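# Move wooden block from bench onto cart floor

## Task

Lift the wooden block from the bench and lay it flat on the cart's floor at the handle end, next to the profiles. Keep the drop flap open, and keep anything already in place still in place. At the finish, both grippers must be empty and clear of the cart, the robot must not have fallen or be left tilted, and it must be touching nothing.

## Robot and tools

Robot: a Rainbow Robotics RB-Y1. It has a two-wheel differential base with two rear casters, two 7-joint arms with parallel grippers, a pan/tilt head, and a folding torso (leg). The base is 0.58 m wide. It extends 0.10 m in front of the drive axle and 0.57 m behind it, and sweeps a 0.58 m radius when it spins in place. Each wrist has a camera case that sticks out sideways and can collide with things. Cameras: head_camera (896x504), left_wrist_camera and right_wrist_camera (644x364).

Frames: all positions are in metres. In the base frame the origin is on the floor midway between the drive wheels, x points forward, y left and z up. left_hand and right_hand report the point between the finger pads, 3 cm back from the tips. The fingers point along the hand's -z axis and close along its x axis. chest is a spine point 0.08 m under the shoulders. base_odometry is wheel-counted, with heading in rad (left positive), relative to the starting pose. Wheel slip corrupts it.

move: one action per call. Valid combinations are:
(a) base and/or joints, optionally with min_time_s and contact_limits;
(b) target, optionally with min_time_s;
(c) contact_limits alone;
(d) nothing, which just reports state and images.

base is a velocity command, so it sets a relative displacement, not a pose. Give it {x_m_s, turn_rad_s, for_s}: forward speed in m/s (0.005 to 0.4 either sign, or 0), left turn rate in rad/s (0.02 to 1.509 either sign, or 0), and duration in s (0.1 to 5). The base cannot move sideways. It ramps at 0.4 m/s² (turns 0.5 rad/s²), so it coasts after for_s ends. Distance covered is about speed x for_s. If |x| + 0.27|turn| exceeds 0.4, both are scaled down.

joints is a dict of absolute targets by name: radians, and metres for grippers. Ranges:
- torso_squat_rad 0..1.2; torso_shift_rad -0.3..0.6; torso_pitch_rad -0.2..1.4 (positive leans forward); torso_yaw_rad -1.5..1.5 (positive left; raise both arms sideways at least 0.2 rad first).
- left_shoulder_pitch_rad ±2.356 (negative swings forward/up); left_shoulder_roll_rad 0..3.141; right_shoulder_roll_rad -3.141..0 (outward lift for each).
- shoulder_yaw ±2.094; elbow -2.617..0.01 (negative bends); forearm_roll ±3.141; wrist_pitch -1.57..1.919; hand_roll ±2.705, for each side.
- left_gripper_m and right_gripper_m 0..0.1 (pad gap).
- head_pan_rad ±0.523 (left positive); head_tilt_rad -0.35..1.57 (down positive).

The torso must also satisfy squat+shift<=1.52, squat-shift+pitch<=1.57, shift+0.5pitch-0.4squat<=0.7 and shift+0.3pitch-0.5squat<=0.39. Otherwise it stops partway and reports off_target.

target sets one hand's absolute pose in the base frame: {side: "left"/"right", x, y, z (m, -3..3), quat_wxyz in the same form the hand lines print}. It is solved once into joint angles, so the path bows; split long moves into several steps. It cannot be sent while another move is still running.

min_time_s (0.1..8) is the minimum duration for arm, head and torso motions. contact_limits gives a per-gripper current cap in mA, 200..672.5. It starts at 672.5 and persists until changed. To grip, command an opening at least 5 mm narrower than the object; off_target or done are both fine afterwards.

cameras is a list of names, "all" or []. blocking=false returns after about 0.5 s while motion continues. Joint targets that a later move leaves out keep running.

wait {seconds 0..10, cameras}: lets time pass and returns early once motion has ended. stop {cameras}: brakes everything you commanded. zoom_image {camera, region [x0,y0,x1,y1] in image pixels, at most 504 per side}: enlarges the newest image from that camera. read_manual: licence text only. finished_scene {scene: the current scene number}: ends the scene; call it only once the goal holds.

Reading results: the move line says done, or else the worst status. Hand statuses are reached (within 10 mm / 2°), short (with the error) or refused (with the reason). Joint or base words:
- off_target: came to rest away from the target and may still push.
- time_out: took too long, often because something blocks it.
- contact_stop: torso only, hit something or overloaded.
- limit_stop_at_<name>: built-in limit or self-collision guard.
- not_followed: the arm-collision check withheld the command.
- torque_fault: a 10 s full stop.
- limit_stop_at_motor_heat: overheated.

A base done can still hide slipping against furniture. on_its_own lists uncommanded behaviour. wheel_motors_off=1 means the wheels were cut for 2 s after stalling. lidar_m has 12 distances in 30° sectors counter-clockwise from straight ahead, measured in a plane 0.23 m up (- means nothing seen). motor_effort gives wheel load in %, with the peak in brackets; at rest without contact it is usually under 30. Wrist force and torque are raw and uncalibrated, offsets included. Joint and external torques follow arm joint order. Motor temperatures are listed per arm.

If a move or wait is refused, or an uncommanded stop occurs, the later move, wait and finished_scene calls in that reply are skipped. Plan one step at a time.

Avoid:
- Arms pressing or hitting each other, including grippers, fingers and camera cases. Keep the shoulders rolled out about 0.5 rad when both reach forward.
- Torque faults, from contact near the load limits (elbow 33.8, wrist joints 23.5, shoulders 65.8 N m).
- Overheating from long held loads or stretched arms.
- Driving into furniture; the base does not stop by itself.
- Catching the torso under an edge.
- Heavy loads far forward, or braking hard while carrying them, which can tip the robot.
- Dropping the block from a height, releasing it while it moves, or slamming it.

Finish with the grippers open, the hands withdrawn from the cart, and the robot upright and free of contact.

Each tool is called after "Request:" by a JSON object that holds its "api" and its "payload", one argument or row to a line.

## Session

Request:
{"api": "move", "payload": {
  "joints": {"head_tilt_rad": 0.7},
  "cameras": ["head_camera"]
}}

Scene clock: 0.83 s.
Joint torques (N m): left_arm=[-1.43 -0.58 0.85 -0.67 -0.1 -0.67 -0.17] | right_arm=[-3.25 -0.62 -0.85 -1.51 0.01 -0.64 0.04]
External joint torques (N m): left_arm=[-0.05 -0.73 0.84 -0.12 -0.1 -0.24 -0.16] | right_arm=[0.35 0.5 -0.81 0.12 -0.05 -0.04 0.02]
Motor temperatures (°C): left_arm=[30 28 32 36 34 33 38] | right_arm=[34 30 32 30 35 36 34]
Wrist force (N): left_arm=[-0.7 1.0 -7.0] | right_arm=[-2.7 1.0 -4.9]
Wrist torque (N m): left_arm=[-0.24 0.04 0.07] | right_arm=[-0.09 -0.11 -0.08]
Wrist force, peak (N): left_arm=[0.1 1.6 -7.9] | right_arm=[-2.9 0.8 -5.4]
move: done
base_odometry: x=+0.000 y=+0.000 heading=+0.000
lidar_m: 0.74 1.02 1.56 4.57 1.51 1.08 1.03 1.08 1.44 3.61 1.09 0.78
base_status: not commanded
joint_positions: torso_squat_rad=+0.350 torso_shift_rad=+0.000 torso_pitch_rad=+0.000 torso_yaw_rad=+0.000 left_shoulder_pitch_rad=+0.037 left_shoulder_roll_rad=+0.004 left_shoulder_yaw_rad=-0.043 left_elbow_rad=-0.196 left_forearm_roll_rad=-0.014 left_wrist_pitch_rad=+0.002 left_hand_roll_rad=+0.027 left_gripper_m=+0.099 right_shoulder_pitch_rad=-0.040 right_shoulder_roll_rad=-0.021 right_shoulder_yaw_rad=-0.018 right_elbow_rad=-0.235 right_forearm_roll_rad=+0.049 right_wrist_pitch_rad=-0.014 right_hand_roll_rad=+0.035 right_gripper_m=+0.099 head_pan_rad=+0.000 head_tilt_rad=+0.700
joint_status: all done
wheel_motors_off: 0
motor_effort: left_wheel=+0(1) right_wheel=+0(2)
chest: x=-0.2280 y=+0.0001 z=+1.2475 quat_wxyz=(+1.000, +0.000, +0.000, +0.000) (m; base frame)
left_hand: x=-0.1598 y=+0.2200 z=+0.5653 quat_wxyz=(+0.997, +0.000, -0.079, -0.009) (m; base frame)
right_hand: x=-0.0823 y=-0.2360 z=+0.5770 quat_wxyz=(+0.989, -0.016, -0.142, +0.041) (m; base frame)
pictures: head_camera
camera_calibration:
head_camera: T_world_to_cam=[[-0.00129999, -0.999504, -0.0314624, 0.0444858], [-0.599497, 0.0259607, -0.799956, 1.08611], [0.800376, 0.0178217, -0.599233, 0.97739], [0, 0, 0, 1]] pos_world=[-0.131105, -0.00115113, 1.45592]

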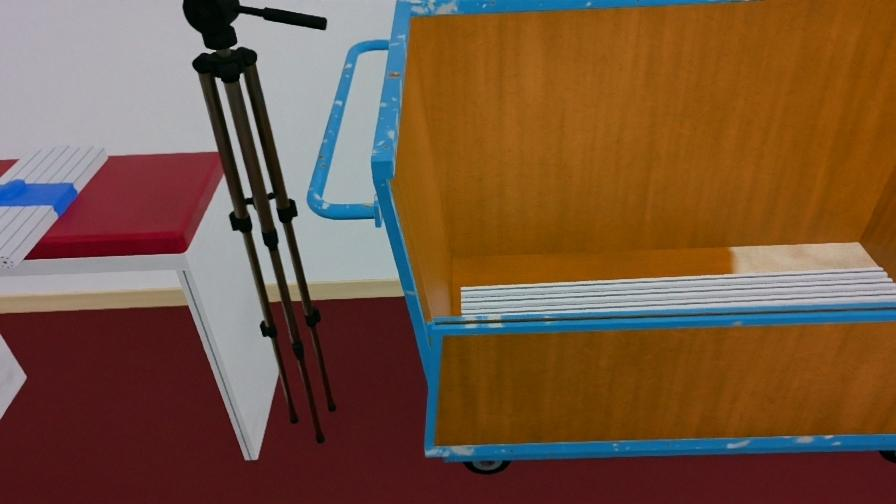

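Request:
{"api": "move", "payload": {
  "joints": {"head_tilt_rad": 0.6, "head_pan_rad": 0.52},
  "cameras": ["head_camera"]
}}

Request:
{"api": "move", "payload": {
  "joints": {"head_tilt_rad": 0.6, "head_pan_rad": -0.52},
  "cameras": ["head_camera"]
}}

Scene clock: 2.80 s.
Joint torques (N m): left_arm=[-1.6 -0.53 0.68 -0.55 -0.16 -0.56 -0.1] | right_arm=[-3.35 -0.79 -0.35 -1.52 -0.09 -0.71 -0.08]
External joint torques (N m): left_arm=[-0.22 -0.67 0.67 0.01 -0.16 -0.14 -0.09] | right_arm=[0.25 0.32 -0.31 0.11 -0.15 -0.11 -0.09]
Wrist force (N): left_arm=[0.1 0.9 -7.9] | right_arm=[-2.7 1.2 -4.9]
Wrist torque (N m): left_arm=[-0.28 0.14 0.09] | right_arm=[-0.12 -0.10 -0.12]
Wrist force, peak (N): left_arm=[-0.7 1.3 -8.3] | right_arm=[-2.9 1.1 -5.5]
move: done
base_odometry: x=+0.000 y=+0.000 heading=+0.000
lidar_m: 0.74 1.03 1.57 4.57 1.51 1.08 1.03 1.09 1.44 3.61 1.09 0.77
base_status: not commanded
joint_positions: torso_squat_rad=+0.350 torso_shift_rad=+0.000 torso_pitch_rad=+0.000 torso_yaw_rad=+0.000 left_shoulder_pitch_rad=+0.037 left_shoulder_roll_rad=+0.004 left_shoulder_yaw_rad=-0.043 left_elbow_rad=-0.196 left_forearm_roll_rad=-0.014 left_wrist_pitch_rad=+0.002 left_hand_roll_rad=+0.027 left_gripper_m=+0.099 right_shoulder_pitch_rad=-0.040 right_shoulder_roll_rad=-0.021 right_shoulder_yaw_rad=-0.018 right_elbow_rad=-0.235 right_forearm_roll_rad=+0.049 right_wrist_pitch_rad=-0.014 right_hand_roll_rad=+0.035 right_gripper_m=+0.099 head_pan_rad=+0.520 head_tilt_rad=+0.600
joint_status: all done
wheel_motors_off: 0
motor_effort: left_wheel=+0(1) right_wheel=-1(1)
chest: x=-0.2280 y=+0.0001 z=+1.2475 quat_wxyz=(+1.000, +0.000, +0.000, +0.000) (m; base frame)
left_hand: x=-0.1598 y=+0.2200 z=+0.5653 quat_wxyz=(+0.997, +0.000, -0.079, -0.009) (m; base frame)
right_hand: x=-0.0823 y=-0.2360 z=+0.5770 quat_wxyz=(+0.989, -0.016, -0.142, +0.041) (m; base frame)
pictures: head_camera
camera_calibration:
head_camera: T_world_to_cam=[[0.498213, -0.866484, -0.0314502, 0.14729], [-0.461322, -0.234191, -0.855767, 1.19539], [0.734143, 0.440863, -0.516405, 0.843793], [0, 0, 0, 1]] pos_world=[-0.141388, 0.0355768, 1.46335]

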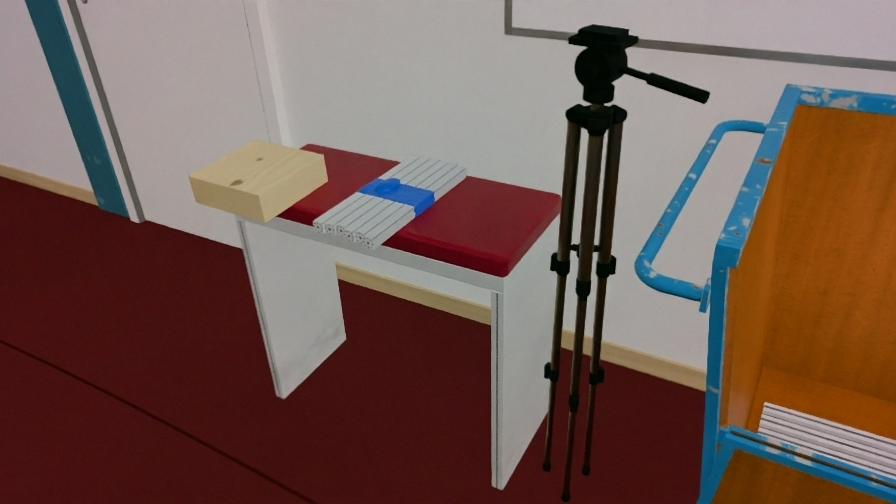

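Scene clock: 4.17 s.
Joint torques (N m): left_arm=[-1.53 -0.23 0.72 -0.42 -0.1 -0.6 -0.06] | right_arm=[-3.7 -0.61 -0.63 -1.42 -0.14 -0.62 -0.07]
External joint torques (N m): left_arm=[-0.15 -0.38 0.71 0.14 -0.1 -0.17 -0.05] | right_arm=[-0.1 0.51 -0.59 0.21 -0.2 -0.02 -0.08]
Wrist force (N): left_arm=[-0.6 0.9 -7.4] | right_arm=[-2.9 1.6 -5.1]
Wrist torque (N m): left_arm=[-0.25 0.03 0.09] | right_arm=[-0.16 -0.13 -0.09]
Wrist force, peak (N): left_arm=[-0.5 1.3 -8.1] | right_arm=[-2.9 1.6 -5.1]
move: done
base_odometry: x=+0.000 y=+0.000 heading=+0.000
lidar_m: 0.74 1.03 1.56 4.57 1.53 1.08 1.03 1.08 1.44 3.63 1.11 0.78
base_status: not commanded
joint_positions: torso_squat_rad=+0.350 torso_shift_rad=+0.000 torso_pitch_rad=+0.000 torso_yaw_rad=+0.000 left_shoulder_pitch_rad=+0.037 left_shoulder_roll_rad=+0.004 left_shoulder_yaw_rad=-0.043 left_elbow_rad=-0.196 left_forearm_roll_rad=-0.014 left_wrist_pitch_rad=+0.002 left_hand_roll_rad=+0.027 left_gripper_m=+0.099 right_shoulder_pitch_rad=-0.040 right_shoulder_roll_rad=-0.021 right_shoulder_yaw_rad=-0.018 right_elbow_rad=-0.235 right_forearm_roll_rad=+0.049 right_wrist_pitch_rad=-0.014 right_hand_roll_rad=+0.035 right_gripper_m=+0.099 head_pan_rad=-0.520 head_tilt_rad=+0.600
joint_status: all done
wheel_motors_off: 0
motor_effort: left_wheel=+0(1) right_wheel=-2(2)
chest: x=-0.2280 y=+0.0001 z=+1.2475 quat_wxyz=(+1.000, +0.000, +0.000, +0.000) (m; base frame)
left_hand: x=-0.1598 y=+0.2200 z=+0.5653 quat_wxyz=(+0.997, +0.000, -0.079, -0.009) (m; base frame)
right_hand: x=-0.0823 y=-0.2360 z=+0.5770 quat_wxyz=(+0.989, -0.016, -0.142, +0.041) (m; base frame)
pictures: head_camera
camera_calibration:
head_camera: T_world_to_cam=[[-0.495067, -0.868285, -0.0314512, -0.0572399], [-0.435413, 0.279258, -0.855821, 1.2007], [0.75188, -0.409995, -0.516314, 0.847468], [0, 0, 0, 1]] pos_world=[-0.142731, -0.0375481, 1.46335]

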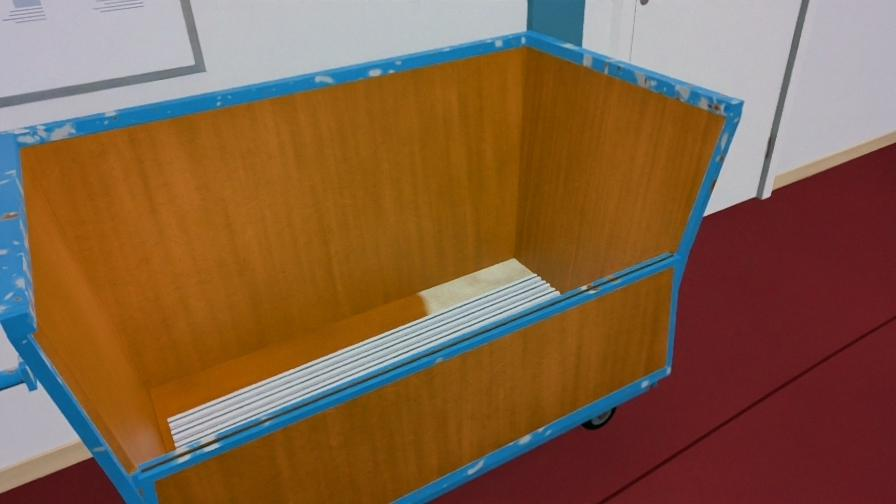

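Request:
{"api": "move", "payload": {
  "base": {"turn_rad_s": 0.6, "for_s": 2.02},
  "joints": {"head_pan_rad": 0, "head_tilt_rad": 0.6}
}}

Request:
{"api": "move", "payload": {
  "base": {"x_m_s": 0.35, "for_s": 4.05}
}}

Request:
{"api": "move", "payload": {
  "base": {"turn_rad_s": -0.6, "for_s": 2.02},
  "cameras": ["head_camera"]
}}

Scene clock: 19.63 s.
Joint torques (N m): left_arm=[-1.5 -0.95 0.67 -0.5 -0.05 -0.6 0.12] | right_arm=[-3.71 -0.56 -0.53 -1.33 -0.05 -0.55 -0.08]
External joint torques (N m): left_arm=[-0.12 -1.1 0.65 0.06 -0.05 -0.18 0.13] | right_arm=[-0.11 0.55 -0.49 0.3 -0.11 0.05 -0.09]
Wrist force (N): left_arm=[-0.3 1.1 -7.4] | right_arm=[-2.5 0.7 -5.2]
Wrist torque (N m): left_arm=[-0.25 0.11 0.06] | right_arm=[-0.07 -0.07 -0.08]
Wrist force, peak (N): left_arm=[0.1 1.4 -8.5] | right_arm=[-2.7 1.7 -5.5]
move: done
base_odometry: x=+0.000 y=+0.000 heading=+1.219
lidar_m: 1.58 2.62 1.27 1.03 1.02 1.12 1.73 3.94 1.01 0.76 0.75 1.03
base_status: done (sent for 2.03 of 2.03 s)
joint_positions: torso_squat_rad=+0.350 torso_shift_rad=+0.000 torso_pitch_rad=+0.000 torso_yaw_rad=+0.000 left_shoulder_pitch_rad=+0.037 left_shoulder_roll_rad=+0.004 left_shoulder_yaw_rad=-0.043 left_elbow_rad=-0.196 left_forearm_roll_rad=-0.014 left_wrist_pitch_rad=+0.002 left_hand_roll_rad=+0.027 left_gripper_m=+0.099 right_shoulder_pitch_rad=-0.040 right_shoulder_roll_rad=-0.021 right_shoulder_yaw_rad=-0.018 right_elbow_rad=-0.235 right_forearm_roll_rad=+0.049 right_wrist_pitch_rad=-0.014 right_hand_roll_rad=+0.035 right_gripper_m=+0.099 head_pan_rad=+0.000 head_tilt_rad=+0.600
joint_status: all done
wheel_motors_off: 0
motor_effort: left_wheel=+5(34) right_wheel=+19(51)
chest: x=-0.2280 y=+0.0001 z=+1.2475 quat_wxyz=(+1.000, +0.000, +0.000, +0.000) (m; base frame)
left_hand: x=-0.1598 y=+0.2200 z=+0.5653 quat_wxyz=(+0.997, +0.000, -0.079, -0.009) (m; base frame)
right_hand: x=-0.0823 y=-0.2360 z=+0.5770 quat_wxyz=(+0.989, -0.016, -0.142, +0.041) (m; base frame)
pictures: none

Scene clock: 24.97 s.
Joint torques (N m): left_arm=[-1.39 -0.7 0.78 -0.7 -0.15 -0.61 -0.13] | right_arm=[-2.83 -0.53 -0.7 -1.32 -0.04 -0.52 0]
External joint torques (N m): left_arm=[-0.01 -0.85 0.77 -0.15 -0.15 -0.19 -0.12] | right_arm=[0.76 0.58 -0.66 0.31 -0.11 0.08 -0.01]
Wrist force (N): left_arm=[-0.2 0.8 -8.1] | right_arm=[-3.1 1.4 -4.9]
Wrist torque (N m): left_arm=[-0.24 0.10 0.14] | right_arm=[-0.14 -0.16 -0.12]
Wrist force, peak (N): left_arm=[-0.2 2.0 -8.3] | right_arm=[-2.7 1.3 -5.4]
move: done
base_odometry: x=+0.489 y=+1.337 heading=+1.221
lidar_m: 1.64 3.93 1.92 1.55 1.55 1.69 2.62 1.27 0.87 0.41 0.40 1.09
base_status: done (sent for 4.07 of 4.07 s)
joint_positions: torso_squat_rad=+0.350 torso_shift_rad=+0.000 torso_pitch_rad=+0.000 torso_yaw_rad=+0.000 left_shoulder_pitch_rad=+0.037 left_shoulder_roll_rad=+0.004 left_shoulder_yaw_rad=-0.043 left_elbow_rad=-0.196 left_forearm_roll_rad=-0.014 left_wrist_pitch_rad=+0.002 left_hand_roll_rad=+0.027 left_gripper_m=+0.099 right_shoulder_pitch_rad=-0.040 right_shoulder_roll_rad=-0.021 right_shoulder_yaw_rad=-0.018 right_elbow_rad=-0.235 right_forearm_roll_rad=+0.049 right_wrist_pitch_rad=-0.014 right_hand_roll_rad=+0.035 right_gripper_m=+0.099 head_pan_rad=+0.000 head_tilt_rad=+0.600
joint_status: not commanded
wheel_motors_off: 0
motor_effort: left_wheel=+24(47) right_wheel=-23(49)
chest: x=-0.2279 y=+0.0001 z=+1.2475 quat_wxyz=(+1.000, +0.000, +0.000, +0.000) (m; base frame)
left_hand: x=-0.1597 y=+0.2200 z=+0.5653 quat_wxyz=(+0.997, +0.000, -0.079, -0.009) (m; base frame)
right_hand: x=-0.0823 y=-0.2360 z=+0.5770 quat_wxyz=(+0.989, -0.016, -0.142, +0.041) (m; base frame)
pictures: none

Scene clock: 28.57 s.
Joint torques (N m): left_arm=[-1.24 -0.86 0.76 -0.5 -0.07 -0.71 -0.05] | right_arm=[-3.51 -0.43 -0.93 -1.31 0.03 -0.55 0.03]
External joint torques (N m): left_arm=[0.14 -1.01 0.75 0.05 -0.07 -0.28 -0.04] | right_arm=[0.09 0.69 -0.89 0.32 -0.04 0.05 0.02]
Wrist force (N): left_arm=[0.2 1.2 -7.4] | right_arm=[-2.6 1.7 -4.9]
Wrist torque (N m): left_arm=[-0.28 0.18 0.09] | right_arm=[-0.17 -0.10 -0.10]
Wrist force, peak (N): left_arm=[-0.4 1.7 -8.2] | right_arm=[-2.6 1.5 -5.3]
move: done
base_odometry: x=+0.488 y=+1.337 heading=+0.002
lidar_m: 0.39 1.02 1.38 3.58 2.28 1.63 1.55 1.61 2.16 1.26 0.86 1.06
base_status: done (sent for 2.03 of 2.03 s)
joint_positions: torso_squat_rad=+0.350 torso_shift_rad=+0.000 torso_pitch_rad=+0.000 torso_yaw_rad=+0.000 left_shoulder_pitch_rad=+0.037 left_shoulder_roll_rad=+0.004 left_shoulder_yaw_rad=-0.043 left_elbow_rad=-0.196 left_forearm_roll_rad=-0.014 left_wrist_pitch_rad=+0.002 left_hand_roll_rad=+0.027 left_gripper_m=+0.099 right_shoulder_pitch_rad=-0.040 right_shoulder_roll_rad=-0.021 right_shoulder_yaw_rad=-0.018 right_elbow_rad=-0.235 right_forearm_roll_rad=+0.049 right_wrist_pitch_rad=-0.014 right_hand_roll_rad=+0.035 right_gripper_m=+0.099 head_pan_rad=+0.000 head_tilt_rad=+0.600
joint_status: not commanded
wheel_motors_off: 0
motor_effort: left_wheel=+23(50) right_wheel=+3(53)
chest: x=-0.2280 y=+0.0001 z=+1.2475 quat_wxyz=(+1.000, +0.000, +0.000, +0.000) (m; base frame)
left_hand: x=-0.1597 y=+0.2200 z=+0.5653 quat_wxyz=(+0.997, +0.000, -0.079, -0.009) (m; base frame)
right_hand: x=-0.0823 y=-0.2359 z=+0.5770 quat_wxyz=(+0.989, -0.016, -0.142, +0.041) (m; base frame)
pictures: head_camera
camera_calibration:
head_camera: T_world_to_cam=[[0.00184303, -0.999504, -0.031436, 0.044995], [-0.516734, 0.0259619, -0.855752, 1.18393], [0.856144, 0.0178212, -0.51643, 0.869005], [0, 0, 0, 1]] pos_world=[-0.132298, -0.00125112, 1.46335]

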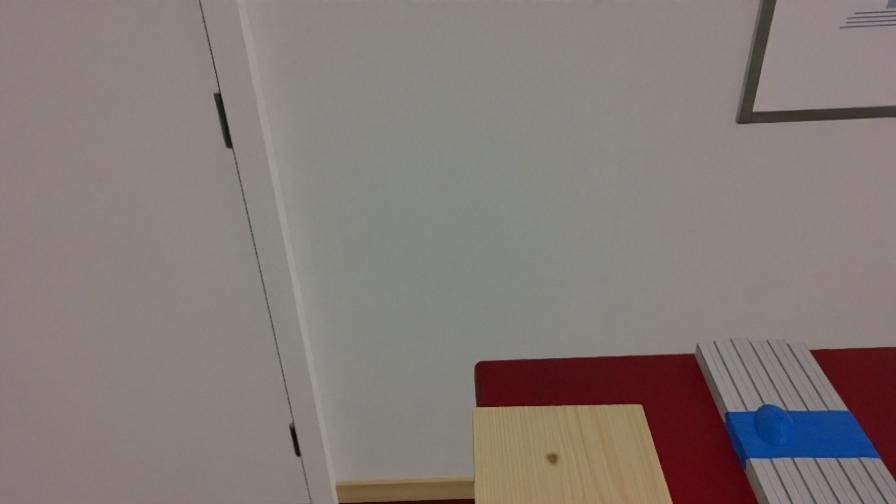

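Request:
{"api": "move", "payload": {
  "joints": {"head_tilt_rad": 1.0},
  "cameras": ["head_camera"]
}}

Scene clock: 29.97 s.
Joint torques (N m): left_arm=[-1.18 -0.68 0.68 -0.35 0.12 -0.69 -0.03] | right_arm=[-3.09 -0.72 -0.39 -1.33 -0.06 -0.57 -0.05]
External joint torques (N m): left_arm=[0.2 -0.83 0.67 0.21 0.11 -0.27 -0.02] | right_arm=[0.51 0.4 -0.34 0.3 -0.12 0.03 -0.07]
Wrist force (N): left_arm=[0.0 0.9 -7.9] | right_arm=[-2.1 1.1 -4.9]
Wrist torque (N m): left_arm=[-0.31 0.19 0.07] | right_arm=[-0.09 -0.03 -0.08]
Wrist force, peak (N): left_arm=[-0.2 2.0 -8.4] | right_arm=[-3.0 1.0 -5.4]
move: done
base_odometry: x=+0.488 y=+1.337 heading=+0.002
lidar_m: 0.39 1.03 1.40 3.60 2.27 1.62 1.54 1.62 2.15 1.25 0.86 1.05
base_status: not commanded
joint_positions: torso_squat_rad=+0.350 torso_shift_rad=+0.000 torso_pitch_rad=+0.000 torso_yaw_rad=+0.000 left_shoulder_pitch_rad=+0.037 left_shoulder_roll_rad=+0.004 left_shoulder_yaw_rad=-0.043 left_elbow_rad=-0.196 left_forearm_roll_rad=-0.014 left_wrist_pitch_rad=+0.002 left_hand_roll_rad=+0.027 left_gripper_m=+0.099 right_shoulder_pitch_rad=-0.040 right_shoulder_roll_rad=-0.021 right_shoulder_yaw_rad=-0.018 right_elbow_rad=-0.235 right_forearm_roll_rad=+0.049 right_wrist_pitch_rad=-0.014 right_hand_roll_rad=+0.035 right_gripper_m=+0.099 head_pan_rad=+0.000 head_tilt_rad=+1.000
joint_status: all done
wheel_motors_off: 0
motor_effort: left_wheel=+23(24) right_wheel=+3(5)
chest: x=-0.2280 y=+0.0001 z=+1.2475 quat_wxyz=(+1.000, +0.000, +0.000, +0.000) (m; base frame)
left_hand: x=-0.1597 y=+0.2200 z=+0.5653 quat_wxyz=(+0.997, +0.000, -0.079, -0.009) (m; base frame)
right_hand: x=-0.0823 y=-0.2359 z=+0.5770 quat_wxyz=(+0.989, -0.016, -0.142, +0.041) (m; base frame)
pictures: head_camera
camera_calibration:
head_camera: T_world_to_cam=[[-0.0106246, -0.999502, -0.0297278, 0.0399617], [-0.809164, 0.0260604, -0.587005, 0.73469], [0.587487, 0.0178179, -0.809037, 1.23731], [0, 0, 0, 1]] pos_world=[-0.131995, -0.00125082, 1.43348]

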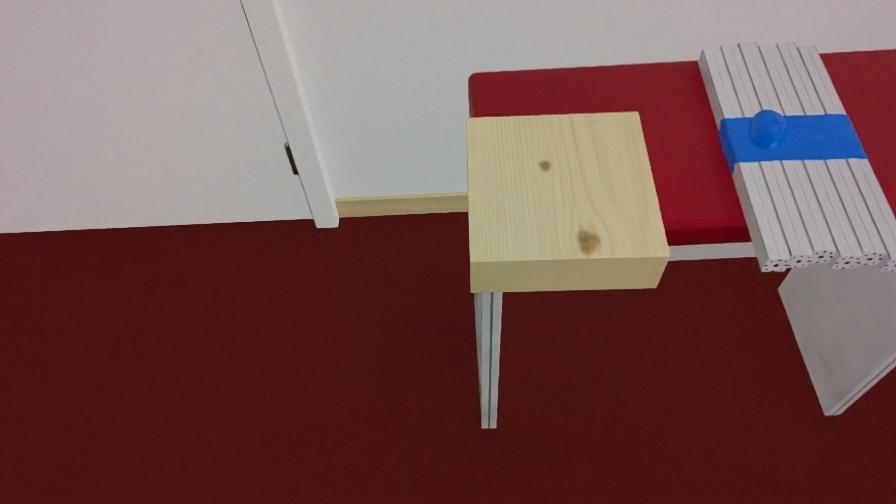

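Request:
{"api": "move", "payload": {
  "base": {"x_m_s": 0.1, "for_s": 0.8},
  "joints": {"torso_pitch_rad": 0.5, "head_tilt_rad": 0.75},
  "cameras": ["head_camera"]
}}

Scene clock: 53.40 s.
Joint torques (N m): left_arm=[11.17 -0.53 0.79 4.88 -0.11 0.35 -0.03] | right_arm=[10.4 -0.68 -0.9 3.97 -0.16 0.41 -0.05]
External joint torques (N m): left_arm=[-0.75 -0.84 0.76 0.18 -0.1 -0.21 -0.05] | right_arm=[0.61 0.13 -0.64 0.53 -0.11 0.06 -0.04]
Wrist force (N): left_arm=[2.2 1.4 -7.3] | right_arm=[0.7 0.8 -5.1]
Wrist torque (N m): left_arm=[-0.26 0.21 0.07] | right_arm=[-0.05 0.10 -0.08]
Wrist force, peak (N): left_arm=[3.3 1.6 -7.9] | right_arm=[-3.5 0.9 -5.4]
move: done
base_odometry: x=+0.568 y=+1.337 heading=+0.001
lidar_m: 0.30 0.96 1.28 3.31 2.41 1.69 1.63 1.70 2.27 1.29 0.81 0.99
base_status: done (sent for 0.8 of 0.8 s)
joint_positions: torso_squat_rad=+0.350 torso_shift_rad=+0.000 torso_pitch_rad=+0.500 torso_yaw_rad=+0.000 left_shoulder_pitch_rad=+0.037 left_shoulder_roll_rad=+0.004 left_shoulder_yaw_rad=-0.043 left_elbow_rad=-0.196 left_forearm_roll_rad=-0.014 left_wrist_pitch_rad=+0.002 left_hand_roll_rad=+0.027 left_gripper_m=+0.099 right_shoulder_pitch_rad=-0.040 right_shoulder_roll_rad=-0.021 right_shoulder_yaw_rad=-0.018 right_elbow_rad=-0.235 right_forearm_roll_rad=+0.049 right_wrist_pitch_rad=-0.014 right_hand_roll_rad=+0.035 right_gripper_m=+0.099 head_pan_rad=+0.000 head_tilt_rad=+0.750
joint_status: all done
wheel_motors_off: 0
motor_effort: left_wheel=-10(51) right_wheel=+12(41)
chest: x=-0.0796 y=+0.0001 z=+1.2096 quat_wxyz=(+0.969, +0.000, +0.247, +0.000) (m; base frame)
left_hand: x=-0.3469 y=+0.2200 z=+0.5782 quat_wxyz=(+0.985, -0.003, +0.170, -0.008) (m; base frame)
right_hand: x=-0.2732 y=-0.2360 z=+0.5514 quat_wxyz=(+0.993, -0.006, +0.107, +0.043) (m; base frame)
pictures: head_camera
camera_calibration:
head_camera: T_world_to_cam=[[-0.0176497, -0.999502, -0.0261764, 0.0357272], [-0.929225, 0.026062, -0.368594, 0.591372], [0.369092, 0.0178182, -0.929222, 1.20932], [0, 0, 0, 1]] pos_world=[0.103797, -0.00125082, 1.34264]

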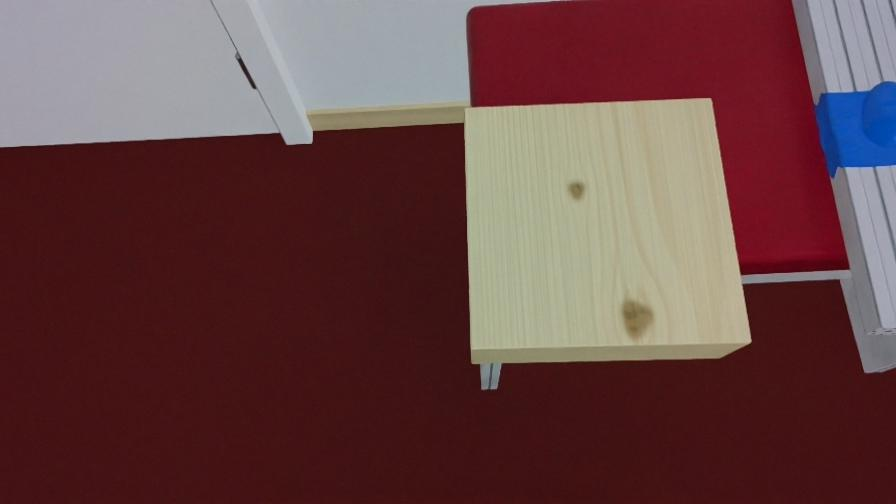

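Request:
{"api": "move", "payload": {
  "target": {"side":"left","x":0.1,"y":0.36,"z":0.95,"quat_wxyz":[0.998,-0.06,0,0]}
}}

Request:
{"api": "move", "payload": {
  "target": {"side":"right","x":0.08,"y":-0.38,"z":0.97,"quat_wxyz":[0.998,0.06,0,0]},
  "cameras": ["head_camera","right_wrist_camera"]
}}

Scene clock: 66.20 s.
Joint torques (N m): left_arm=[-0.36 -0.03 8.05 -1.15 -0.14 -0.48 0.1] | right_arm=[10.13 -0.51 -0.8 3.93 -0.26 0.43 -0.04]
External joint torques (N m): left_arm=[0.45 -1.46 1.46 0.85 -0.31 -0.27 0.1] | right_arm=[0.34 0.3 -0.54 0.49 -0.21 0.08 -0.03]
Wrist force (N): left_arm=[-0.1 1.7 -7.6] | right_arm=[0.5 0.6 -4.8]
Wrist torque (N m): left_arm=[-0.25 0.09 0.03] | right_arm=[-0.02 0.10 -0.11]
Wrist force, peak (N): left_arm=[3.7 1.5 -7.9] | right_arm=[0.9 0.7 -5.7]
move: done
base_odometry: x=+0.568 y=+1.337 heading=+0.001
lidar_m: 0.31 0.95 1.27 3.31 2.40 1.71 1.62 1.71 2.27 1.30 0.82 1.00
base_status: not commanded
joint_positions: torso_squat_rad=+0.350 torso_shift_rad=+0.000 torso_pitch_rad=+0.500 torso_yaw_rad=+0.000 left_shoulder_pitch_rad=+0.927 left_shoulder_roll_rad=+1.500 left_shoulder_yaw_rad=+0.721 left_elbow_rad=-2.447 left_forearm_roll_rad=+1.337 left_wrist_pitch_rad=+0.935 left_hand_roll_rad=+0.586 left_gripper_m=+0.099 right_shoulder_pitch_rad=-0.040 right_shoulder_roll_rad=-0.021 right_shoulder_yaw_rad=-0.018 right_elbow_rad=-0.235 right_forearm_roll_rad=+0.049 right_wrist_pitch_rad=-0.014 right_hand_roll_rad=+0.035 right_gripper_m=+0.099 head_pan_rad=+0.000 head_tilt_rad=+0.750
joint_status: all done
wheel_motors_off: 0
motor_effort: left_wheel=-11(12) right_wheel=+15(15)
chest: x=-0.0796 y=+0.0000 z=+1.2096 quat_wxyz=(+0.969, +0.000, +0.247, +0.000) (m; base frame)
left_hand: x=+0.1003 y=+0.3597 z=+0.9503 quat_wxyz=(+0.998, -0.058, -0.002, +0.001) (m; base frame)
left_hand_status: reached (checked arc, planned for 2.6 s): 1 mm and 0.3 deg off.
right_hand: x=-0.2732 y=-0.2359 z=+0.5514 quat_wxyz=(+0.993, -0.006, +0.107, +0.043) (m; base frame)
pictures: none

Scene clock: 69.10 s.
Joint torques (N m): left_arm=[-0.44 0.51 8.01 -1.38 -0.04 -0.57 -0.01] | right_arm=[1.41 4.25 -6.87 -0.17 0.25 -0.27 0.06]
External joint torques (N m): left_arm=[0.37 -0.92 1.42 0.62 -0.21 -0.36 -0.01] | right_arm=[0.64 1.51 -0.64 0.64 0.22 -0.14 0.06]
Wrist force (N): left_arm=[0.8 1.8 -6.7] | right_arm=[-0.8 0.4 -5.5]
Wrist torque (N m): left_arm=[-0.32 0.17 0.04] | right_arm=[-0.03 0.00 -0.01]
Wrist force, peak (N): left_arm=[0.4 1.8 -8.6] | right_arm=[-2.0 4.0 -4.9]
move: done
base_odometry: x=+0.568 y=+1.337 heading=+0.001
lidar_m: 0.30 0.94 1.28 3.31 2.40 1.70 1.62 1.69 2.26 1.30 0.82 0.99
base_status: not commanded
joint_positions: torso_squat_rad=+0.350 torso_shift_rad=+0.000 torso_pitch_rad=+0.500 torso_yaw_rad=+0.000 left_shoulder_pitch_rad=+0.927 left_shoulder_roll_rad=+1.500 left_shoulder_yaw_rad=+0.721 left_elbow_rad=-2.447 left_forearm_roll_rad=+1.336 left_wrist_pitch_rad=+0.935 left_hand_roll_rad=+0.586 left_gripper_m=+0.099 right_shoulder_pitch_rad=+1.246 right_shoulder_roll_rad=-1.423 right_shoulder_yaw_rad=-0.992 right_elbow_rad=-2.460 right_forearm_roll_rad=-1.465 right_wrist_pitch_rad=+0.859 right_hand_roll_rad=-0.422 right_gripper_m=+0.099 head_pan_rad=+0.000 head_tilt_rad=+0.750
joint_status: all done
wheel_motors_off: 0
motor_effort: left_wheel=-11(12) right_wheel=+11(15)
chest: x=-0.0796 y=+0.0001 z=+1.2096 quat_wxyz=(+0.969, +0.000, +0.247, +0.000) (m; base frame)
left_hand: x=+0.1003 y=+0.3597 z=+0.9503 quat_wxyz=(+0.998, -0.058, -0.002, +0.001) (m; base frame)
right_hand: x=+0.0802 y=-0.3797 z=+0.9701 quat_wxyz=(+0.998, +0.059, -0.001, +0.000) (m; base frame)
right_hand_status: reached (checked arc, planned for 2.6 s): 0 mm and 0.1 deg off.
pictures: head_camera, right_wrist_camera
camera_calibration:
head_camera: T_world_to_cam=[[-0.0176497, -0.999502, -0.0261764, 0.0357272], [-0.929225, 0.026062, -0.368594, 0.591372], [0.369092, 0.0178182, -0.929222, 1.20932], [0, 0, 0, 1]] pos_world=[0.103797, -0.00125082, 1.34264]
right_wrist_camera: T_world_to_cam=[[-0.999203, -0.0250764, -0.0310438, 0.0994308], [-0.038752, 0.795485, 0.604733, -0.254378], [0.00953032, 0.605454, -0.795823, 1.07337], [0, 0, 0, 1]] pos_world=[0.0792644, -0.445027, 1.01113]

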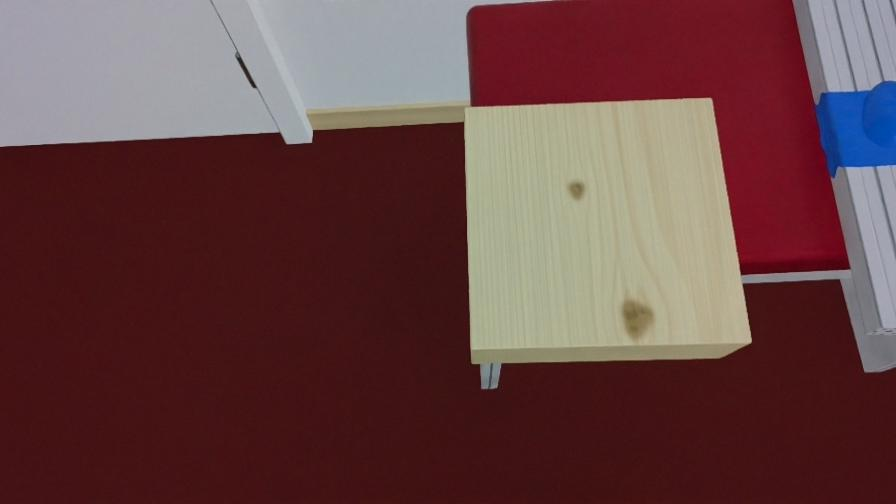

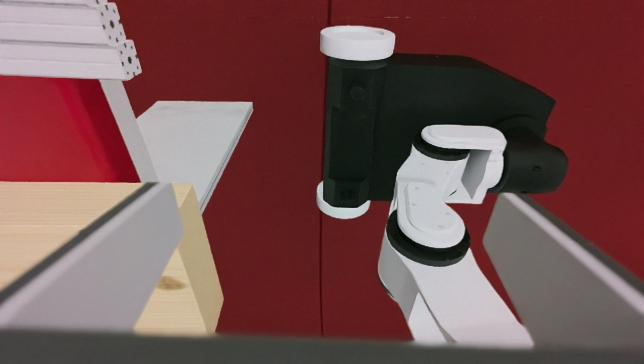

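Request:
{"api": "move", "payload": {
  "target": {"side":"left","x":0.345,"y":0.09,"z":0.86,"quat_wxyz":[0.998,-0.06,0,0]},
  "min_time_s": 2.5,
  "cameras": ["head_camera","left_wrist_camera"]
}}

Scene clock: 74.87 s.
Joint torques (N m): left_arm=[-18.54 -7.29 8.38 2.88 0.07 -0.59 0.22] | right_arm=[1.54 4.28 -6.94 -0.19 0.22 -0.09 -0.08]
External joint torques (N m): left_arm=[2.61 -0.55 1.31 0.56 -0.03 -0.33 0.22] | right_arm=[0.77 1.54 -0.71 0.61 0.18 0.04 -0.08]
Wrist force (N): left_arm=[1.1 1.3 -7.9] | right_arm=[-0.9 -0.3 -5.4]
Wrist torque (N m): left_arm=[-0.24 0.19 -0.02] | right_arm=[0.01 -0.02 -0.02]
Wrist force, peak (N): left_arm=[1.3 2.3 -8.3] | right_arm=[-0.5 0.2 -5.7]
move: done
base_odometry: x=+0.568 y=+1.337 heading=+0.001
lidar_m: 0.32 0.93 1.26 3.29 2.39 1.70 1.63 1.69 2.27 1.30 0.82 0.99
base_status: not commanded
joint_positions: torso_squat_rad=+0.350 torso_shift_rad=+0.000 torso_pitch_rad=+0.500 torso_yaw_rad=+0.000 left_shoulder_pitch_rad=+1.110 left_shoulder_roll_rad=+3.098 left_shoulder_yaw_rad=+1.026 left_elbow_rad=-1.430 left_forearm_roll_rad=+1.905 left_wrist_pitch_rad=+0.640 left_hand_roll_rad=+1.005 left_gripper_m=+0.099 right_shoulder_pitch_rad=+1.246 right_shoulder_roll_rad=-1.423 right_shoulder_yaw_rad=-0.992 right_elbow_rad=-2.460 right_forearm_roll_rad=-1.465 right_wrist_pitch_rad=+0.859 right_hand_roll_rad=-0.422 right_gripper_m=+0.099 head_pan_rad=+0.000 head_tilt_rad=+0.750
joint_status: all done
wheel_motors_off: 0
motor_effort: left_wheel=-10(11) right_wheel=+15(15)
chest: x=-0.0797 y=+0.0001 z=+1.2096 quat_wxyz=(+0.969, +0.000, +0.247, +0.000) (m; base frame)
left_hand: x=+0.3449 y=+0.0898 z=+0.8602 quat_wxyz=(+0.998, -0.060, -0.001, +0.000) (m; base frame)
left_hand_status: reached (checked arc, planned for 2.5 s): 0 mm and 0.1 deg off.
right_hand: x=+0.0802 y=-0.3798 z=+0.9701 quat_wxyz=(+0.998, +0.059, -0.001, +0.000) (m; base frame)
pictures: head_camera, left_wrist_camera
camera_calibration:
head_camera: T_world_to_cam=[[-0.0176497, -0.999502, -0.0261764, 0.0357272], [-0.929225, 0.026062, -0.368594, 0.591372], [0.369092, 0.0178182, -0.929222, 1.20932], [0, 0, 0, 1]] pos_world=[0.103797, -0.00125082, 1.34264]
left_wrist_camera: T_world_to_cam=[[0.999612, 0.0256619, -0.0108107, -0.338389], [0.0272969, -0.826318, 0.562541, -0.389945], [0.00550276, -0.562618, -0.826698, 0.832223], [0, 0, 0, 1]] pos_world=[0.344322, 0.154689, 0.9037]

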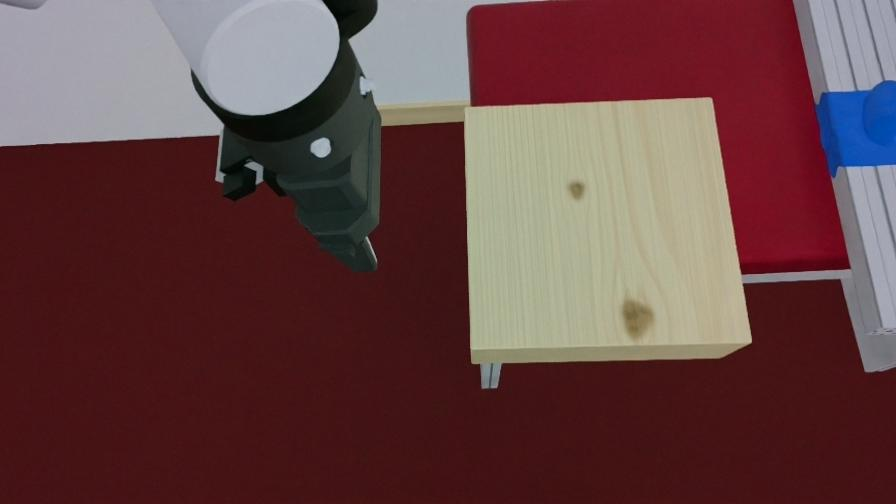

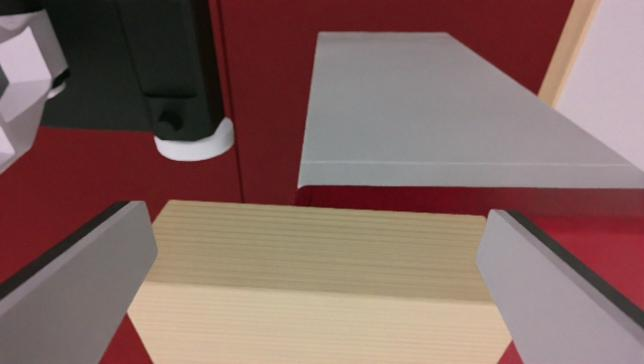

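Request:
{"api": "move", "payload": {
  "target": {"side":"left","x":0.355,"y":0.055,"z":0.757,"quat_wxyz":[0.998,-0.06,0,0]},
  "min_time_s": 1.5,
  "cameras": ["left_wrist_camera"]
}}

Request:
{"api": "move", "payload": {
  "target": {"side":"right","x":0.25,"y":-0.33,"z":0.93,"quat_wxyz":[0.998,0.06,0,0]},
  "min_time_s": 2.5
}}

Request:
{"api": "move", "payload": {
  "target": {"side":"right","x":0.355,"y":-0.31,"z":0.86,"quat_wxyz":[0.998,0.06,0,0]},
  "min_time_s": 2,
  "cameras": ["right_wrist_camera","head_camera"]
}}

Scene clock: 81.73 s.
Joint torques (N m): left_arm=[-16.96 -5.87 9.44 -1.15 -0.07 -1.27 0.13] | right_arm=[1.16 4.25 -6.78 -0.45 0.21 -0.04 -0.01]
External joint torques (N m): left_arm=[1.44 0.35 1.67 0.83 -0.07 -0.35 0.14] | right_arm=[0.39 1.51 -0.56 0.35 0.17 0.09 -0.02]
Wrist force (N): left_arm=[-0.2 4.0 -7.1] | right_arm=[-0.6 0.1 -4.9]
Wrist torque (N m): left_arm=[-0.53 0.18 0.08] | right_arm=[-0.02 0.03 -0.01]
Wrist force, peak (N): left_arm=[0.0 4.3 -8.4] | right_arm=[-1.0 0.3 -5.7]
move: short
base_odometry: x=+0.568 y=+1.337 heading=+0.001
lidar_m: 0.30 0.94 1.26 3.31 2.40 1.71 1.63 1.69 2.26 1.29 0.82 0.99
base_status: not commanded
joint_positions: torso_squat_rad=+0.350 torso_shift_rad=+0.000 torso_pitch_rad=+0.500 torso_yaw_rad=+0.000 left_shoulder_pitch_rad=+1.745 left_shoulder_roll_rad=+3.141 left_shoulder_yaw_rad=+1.572 left_elbow_rad=-1.226 left_forearm_roll_rad=+1.148 left_wrist_pitch_rad=+0.442 left_hand_roll_rad=+1.125 left_gripper_m=+0.099 right_shoulder_pitch_rad=+1.246 right_shoulder_roll_rad=-1.423 right_shoulder_yaw_rad=-0.992 right_elbow_rad=-2.460 right_forearm_roll_rad=-1.465 right_wrist_pitch_rad=+0.859 right_hand_roll_rad=-0.422 right_gripper_m=+0.099 head_pan_rad=+0.000 head_tilt_rad=+0.750
joint_status: all done
wheel_motors_off: 0
motor_effort: left_wheel=-10(10) right_wheel=+12(14)
chest: x=-0.0797 y=+0.0001 z=+1.2096 quat_wxyz=(+0.969, +0.000, +0.247, +0.000) (m; base frame)
left_hand: x=+0.3542 y=+0.0561 z=+0.7582 quat_wxyz=(+0.974, -0.193, -0.118, +0.007) (m; base frame)
left_hand_status: short (checked arc, as near as the solve gets, planned for 1.5 s): 2 mm and 20.6 deg off. The place is met; only the turn is off.
right_hand: x=+0.0802 y=-0.3798 z=+0.9701 quat_wxyz=(+0.998, +0.059, -0.001, +0.000) (m; base frame)
pictures: left_wrist_camera
camera_calibration:
left_wrist_camera: T_world_to_cam=[[0.974397, 0.0809134, 0.209771, -0.509349], [-0.108382, -0.648402, 0.753544, -0.467522], [0.196987, -0.756986, -0.623031, 0.51769], [0, 0, 0, 1]] pos_world=[0.343659, 0.129955, 0.781682]

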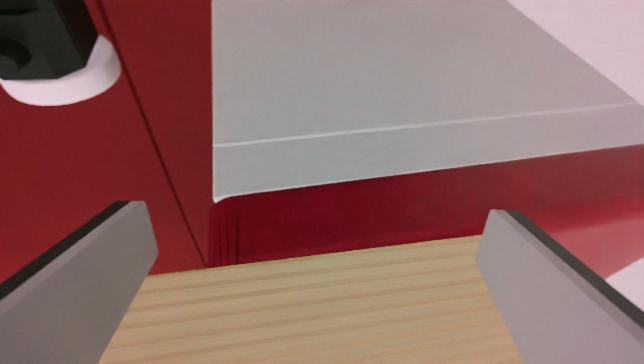

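Scene clock: 84.57 s.
Joint torques (N m): left_arm=[-16.92 -5.77 9.75 -1.2 0.07 -1.35 0.19] | right_arm=[-12.91 5.03 -8.65 1.74 -0.32 -0.27 -0.31]
External joint torques (N m): left_arm=[1.48 0.45 1.98 0.79 0.08 -0.43 0.21] | right_arm=[-1.8 0.31 -1.33 0.85 -0.37 -0.11 -0.31]
Wrist force (N): left_arm=[-0.6 3.9 -7.9] | right_arm=[-0.9 0.3 -5.4]
Wrist torque (N m): left_arm=[-0.51 0.13 0.05] | right_arm=[-0.03 0.00 -0.01]
Wrist force, peak (N): left_arm=[0.0 3.9 -8.0] | right_arm=[-0.7 0.5 -5.8]
move: done
base_odometry: x=+0.568 y=+1.337 heading=+0.001
lidar_m: 0.30 0.95 1.25 3.30 2.42 1.70 1.62 1.70 2.26 1.30 0.82 1.00
base_status: not commanded
joint_positions: torso_squat_rad=+0.350 torso_shift_rad=+0.000 torso_pitch_rad=+0.500 torso_yaw_rad=+0.000 left_shoulder_pitch_rad=+1.745 left_shoulder_roll_rad=+3.141 left_shoulder_yaw_rad=+1.572 left_elbow_rad=-1.226 left_forearm_roll_rad=+1.148 left_wrist_pitch_rad=+0.442 left_hand_roll_rad=+1.125 left_gripper_m=+0.099 right_shoulder_pitch_rad=+1.127 right_shoulder_roll_rad=-2.159 right_shoulder_yaw_rad=-1.006 right_elbow_rad=-1.982 right_forearm_roll_rad=-1.698 right_wrist_pitch_rad=+0.734 right_hand_roll_rad=-0.635 right_gripper_m=+0.099 head_pan_rad=+0.000 head_tilt_rad=+0.750
joint_status: all done
wheel_motors_off: 0
motor_effort: left_wheel=-10(10) right_wheel=+13(14)
chest: x=-0.0797 y=+0.0001 z=+1.2096 quat_wxyz=(+0.969, +0.000, +0.247, +0.000) (m; base frame)
left_hand: x=+0.3542 y=+0.0561 z=+0.7583 quat_wxyz=(+0.974, -0.193, -0.118, +0.007) (m; base frame)
right_hand: x=+0.2497 y=-0.3301 z=+0.9299 quat_wxyz=(+0.998, +0.060, +0.000, +0.000) (m; base frame)
right_hand_status: reached (checked arc, planned for 2.5 s): 0 mm and 0.1 deg off.
pictures: none

Scene clock: 86.90 s.
Joint torques (N m): left_arm=[-17.31 -6.21 9.65 -1.37 -0.01 -1.31 0.13] | right_arm=[-17.15 9.49 -7.99 3.71 -0.12 -0.13 0.17]
External joint torques (N m): left_arm=[1.09 0.02 1.88 0.62 0 -0.39 0.15] | right_arm=[0.48 0.34 -1.68 0.91 -0.15 -0.02 0.17]
Wrist force (N): left_arm=[-0.6 3.6 -6.9] | right_arm=[-0.4 0.2 -5.5]
Wrist torque (N m): left_arm=[-0.44 0.15 0.09] | right_arm=[-0.03 0.05 -0.22]
Wrist force, peak (N): left_arm=[-0.4 3.8 -8.2] | right_arm=[-1.1 -0.2 -6.0]
move: done
base_odometry: x=+0.568 y=+1.337 heading=+0.001
lidar_m: 0.30 0.95 1.28 3.29 2.39 1.71 1.62 1.69 2.28 1.30 0.81 1.00
base_status: not commanded
joint_positions: torso_squat_rad=+0.350 torso_shift_rad=+0.000 torso_pitch_rad=+0.500 torso_yaw_rad=+0.000 left_shoulder_pitch_rad=+1.745 left_shoulder_roll_rad=+3.141 left_shoulder_yaw_rad=+1.572 left_elbow_rad=-1.226 left_forearm_roll_rad=+1.148 left_wrist_pitch_rad=+0.442 left_hand_roll_rad=+1.125 left_gripper_m=+0.099 right_shoulder_pitch_rad=+1.341 right_shoulder_roll_rad=-2.623 right_shoulder_yaw_rad=-1.121 right_elbow_rad=-1.344 right_forearm_roll_rad=-2.065 right_wrist_pitch_rad=+0.703 right_hand_roll_rad=-0.323 right_gripper_m=+0.099 head_pan_rad=+0.000 head_tilt_rad=+0.750
joint_status: all done
wheel_motors_off: 0
motor_effort: left_wheel=-10(10) right_wheel=+11(13)
chest: x=-0.0797 y=+0.0001 z=+1.2096 quat_wxyz=(+0.969, +0.000, +0.247, +0.000) (m; base frame)
left_hand: x=+0.3542 y=+0.0561 z=+0.7583 quat_wxyz=(+0.974, -0.193, -0.118, +0.007) (m; base frame)
right_hand: x=+0.3549 y=-0.3101 z=+0.8601 quat_wxyz=(+0.998, +0.060, +0.000, +0.000) (m; base frame)
right_hand_status: reached (checked arc, planned for 2.0 s): 0 mm and 0.1 deg off.
pictures: head_camera, right_wrist_camera
camera_calibration:
head_camera: T_world_to_cam=[[-0.0176497, -0.999502, -0.0261764, 0.0357272], [-0.929225, 0.026062, -0.368594, 0.591372], [0.369092, 0.0178182, -0.929222, 1.20932], [0, 0, 0, 1]] pos_world=[0.103797, -0.00125082, 1.34264]
right_wrist_camera: T_world_to_cam=[[-0.99922, -0.0254162, -0.0302377, 0.371488], [-0.0385457, 0.794694, 0.605785, -0.233838], [0.008633, 0.606478, -0.795053, 0.940997], [0, 0, 0, 1]] pos_world=[0.354061, -0.375423, 0.901031]

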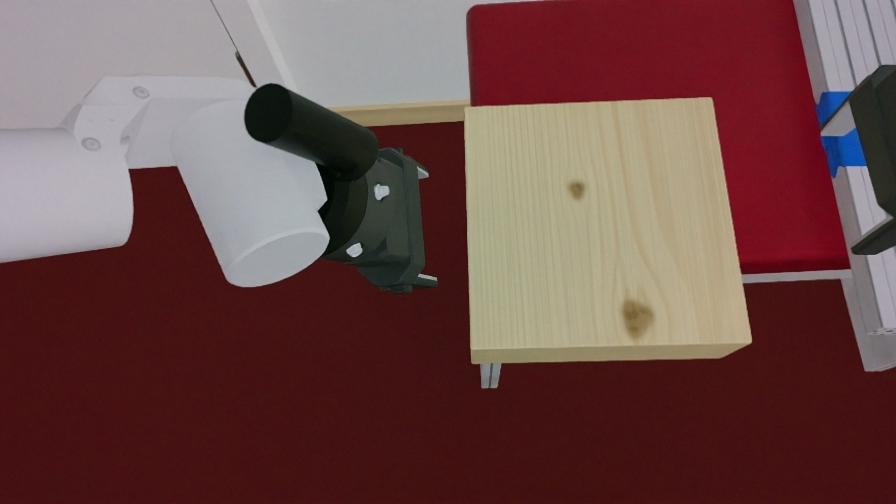

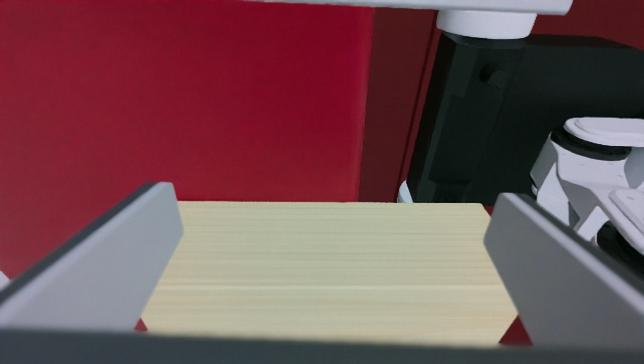

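Request:
{"api": "move", "payload": {
  "target": {"side":"right","x":0.08,"y":-0.38,"z":0.98,"quat_wxyz":[0.998,0.06,0,0]}
}}

Request:
{"api": "move", "payload": {
  "target": {"side":"left","x":0.1,"y":0.36,"z":0.98,"quat_wxyz":[0.998,-0.06,0,0]}
}}

Request:
{"api": "move", "payload": {
  "joints": {"left_shoulder_pitch_rad":-0.5,"left_shoulder_roll_rad":0.4,"left_shoulder_yaw_rad":-0.2,"left_elbow_rad":-2.2,"left_forearm_roll_rad":0,"left_wrist_pitch_rad":1.8,"left_hand_roll_rad":0,"right_shoulder_pitch_rad":-0.5,"right_shoulder_roll_rad":-0.4,"right_shoulder_yaw_rad":0.2,"right_elbow_rad":-2.2,"right_forearm_roll_rad":0,"right_wrist_pitch_rad":1.8,"right_hand_roll_rad":0},
  "min_time_s": 3,
  "cameras": ["head_camera"]
}}

Scene clock: 96.37 s.
Joint torques (N m): left_arm=[-17.21 -6.18 9.6 -1.6 0.04 -1.25 0.21] | right_arm=[-0.77 4.49 -5.42 -0.42 -0.27 -0.25 -0.17]
External joint torques (N m): left_arm=[1.19 0.05 1.83 0.39 0.05 -0.33 0.23] | right_arm=[-1.72 1.55 0.91 0.15 -0.3 -0.12 -0.17]
Wrist force (N): left_arm=[-0.4 4.0 -7.3] | right_arm=[-0.7 0.5 -4.9]
Wrist torque (N m): left_arm=[-0.51 0.13 0.06] | right_arm=[-0.06 0.00 -0.03]
Wrist force, peak (N): left_arm=[-0.5 4.0 -7.8] | right_arm=[0.1 1.3 -5.6]
move: done
base_odometry: x=+0.568 y=+1.337 heading=+0.001
lidar_m: 0.31 0.96 1.27 3.31 2.40 1.70 1.64 1.70 2.27 1.31 0.82 0.99
base_status: not commanded
joint_positions: torso_squat_rad=+0.350 torso_shift_rad=+0.000 torso_pitch_rad=+0.500 torso_yaw_rad=+0.000 left_shoulder_pitch_rad=+1.745 left_shoulder_roll_rad=+3.141 left_shoulder_yaw_rad=+1.572 left_elbow_rad=-1.226 left_forearm_roll_rad=+1.148 left_wrist_pitch_rad=+0.442 left_hand_roll_rad=+1.125 left_gripper_m=+0.099 right_shoulder_pitch_rad=+1.267 right_shoulder_roll_rad=-1.396 right_shoulder_yaw_rad=-1.048 right_elbow_rad=-2.471 right_forearm_roll_rad=-1.510 right_wrist_pitch_rad=+0.887 right_hand_roll_rad=-0.394 right_gripper_m=+0.099 head_pan_rad=+0.000 head_tilt_rad=+0.750
joint_status: all done
wheel_motors_off: 0
motor_effort: left_wheel=-10(10) right_wheel=+12(14)
chest: x=-0.0797 y=+0.0001 z=+1.2096 quat_wxyz=(+0.969, +0.000, +0.247, +0.000) (m; base frame)
left_hand: x=+0.3542 y=+0.0561 z=+0.7583 quat_wxyz=(+0.974, -0.193, -0.118, +0.007) (m; base frame)
right_hand: x=+0.0799 y=-0.3801 z=+0.9800 quat_wxyz=(+0.998, +0.060, +0.000, +0.000) (m; base frame)
right_hand_status: reached (checked arc, planned for 1.6 s): 0 mm and 0.0 deg off.
pictures: none

Scene clock: 98.60 s.
Joint torques (N m): left_arm=[-2.39 -7.59 5.74 -0.25 0.1 -0.42 -0.15] | right_arm=[-0.4 3.76 -5.66 -0.29 -0.34 -0.08 -0.12]
External joint torques (N m): left_arm=[-0.48 1.41 0.23 0.26 -0.03 -0.21 -0.15] | right_arm=[-1.35 0.81 0.67 0.28 -0.37 0.04 -0.12]
Wrist force (N): left_arm=[1.5 0.9 -8.1] | right_arm=[-1.4 -0.1 -5.5]
Wrist torque (N m): left_arm=[-0.20 0.27 0.12] | right_arm=[0.00 -0.05 -0.04]
Wrist force, peak (N): left_arm=[-1.0 4.0 -8.3] | right_arm=[-0.8 0.2 -5.7]
move: done
base_odometry: x=+0.568 y=+1.337 heading=+0.001
lidar_m: 0.31 0.95 1.28 3.29 2.38 1.70 1.63 1.70 2.27 1.29 0.83 0.99
base_status: not commanded
joint_positions: torso_squat_rad=+0.350 torso_shift_rad=+0.000 torso_pitch_rad=+0.500 torso_yaw_rad=+0.000 left_shoulder_pitch_rad=+1.700 left_shoulder_roll_rad=+1.559 left_shoulder_yaw_rad=+1.422 left_elbow_rad=-2.496 left_forearm_roll_rad=+1.496 left_wrist_pitch_rad=+0.699 left_hand_roll_rad=+0.582 left_gripper_m=+0.099 right_shoulder_pitch_rad=+1.266 right_shoulder_roll_rad=-1.396 right_shoulder_yaw_rad=-1.048 right_elbow_rad=-2.471 right_forearm_roll_rad=-1.510 right_wrist_pitch_rad=+0.887 right_hand_roll_rad=-0.394 right_gripper_m=+0.099 head_pan_rad=+0.000 head_tilt_rad=+0.750
joint_status: all done
wheel_motors_off: 0
motor_effort: left_wheel=-9(11) right_wheel=+13(16)
chest: x=-0.0797 y=+0.0001 z=+1.2096 quat_wxyz=(+0.969, +0.000, +0.247, +0.000) (m; base frame)
left_hand: x=+0.1004 y=+0.3596 z=+0.9803 quat_wxyz=(+0.998, -0.057, -0.003, +0.001) (m; base frame)
left_hand_status: reached (checked arc, planned for 1.9 s): 1 mm and 0.5 deg off.
right_hand: x=+0.0800 y=-0.3800 z=+0.9800 quat_wxyz=(+0.998, +0.060, +0.000, +0.000) (m; base frame)
pictures: none

Scene clock: 101.90 s.
Joint torques (N m): left_arm=[-7.91 3.11 4.33 -7.29 -0.78 -0.78 -0.11] | right_arm=[-9.62 -2.94 -3.53 -8.01 0.78 -0.58 0.08]
External joint torques (N m): left_arm=[1.3 -0.63 0.84 1.11 -0.14 -0.12 -0.1] | right_arm=[-0.84 1.28 -0.17 -0.08 -0.05 0 0.07]
Wrist force (N): left_arm=[-1.8 -0.5 -6.7] | right_arm=[-2.2 2.7 -4.5]
Wrist torque (N m): left_arm=[-0.22 -0.03 0.16] | right_arm=[-0.15 -0.05 -0.23]
Wrist force, peak (N): left_arm=[0.5 0.7 -8.5] | right_arm=[-2.3 3.0 -5.2]
move: done
base_odometry: x=+0.568 y=+1.337 heading=+0.001
lidar_m: 0.32 0.95 1.25 3.30 2.39 1.72 1.61 1.70 2.28 1.28 0.81 1.00
base_status: not commanded
joint_positions: torso_squat_rad=+0.350 torso_shift_rad=+0.000 torso_pitch_rad=+0.500 torso_yaw_rad=+0.000 left_shoulder_pitch_rad=-0.500 left_shoulder_roll_rad=+0.400 left_shoulder_yaw_rad=-0.200 left_elbow_rad=-2.200 left_forearm_roll_rad=+0.000 left_wrist_pitch_rad=+1.800 left_hand_roll_rad=+0.000 left_gripper_m=+0.099 right_shoulder_pitch_rad=-0.500 right_shoulder_roll_rad=-0.400 right_shoulder_yaw_rad=+0.200 right_elbow_rad=-2.200 right_forearm_roll_rad=+0.000 right_wrist_pitch_rad=+1.800 right_hand_roll_rad=+0.000 right_gripper_m=+0.099 head_pan_rad=+0.000 head_tilt_rad=+0.750
joint_status: all done
wheel_motors_off: 0
motor_effort: left_wheel=-10(11) right_wheel=+11(14)
chest: x=-0.0796 y=+0.0001 z=+1.2096 quat_wxyz=(+0.969, +0.000, +0.247, +0.000) (m; base frame)
left_hand: x=+0.2943 y=+0.2270 z=+0.9075 quat_wxyz=(+0.951, +0.137, -0.177, -0.212) (m; base frame)
right_hand: x=+0.2942 y=-0.2271 z=+0.9074 quat_wxyz=(+0.951, -0.137, -0.177, +0.212) (m; base frame)
pictures: head_camera
camera_calibration:
head_camera: T_world_to_cam=[[-0.0176497, -0.999502, -0.0261764, 0.0357272], [-0.929225, 0.026062, -0.368594, 0.591372], [0.369092, 0.0178182, -0.929222, 1.20932], [0, 0, 0, 1]] pos_world=[0.103797, -0.00125082, 1.34264]

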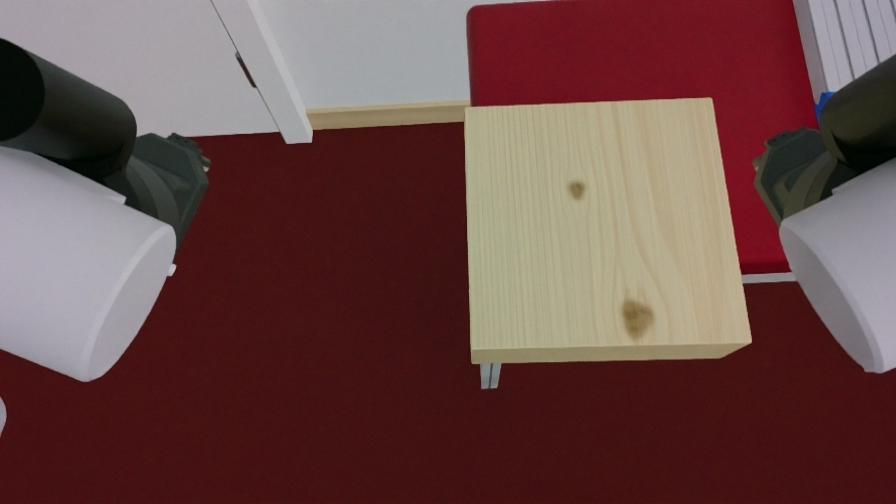

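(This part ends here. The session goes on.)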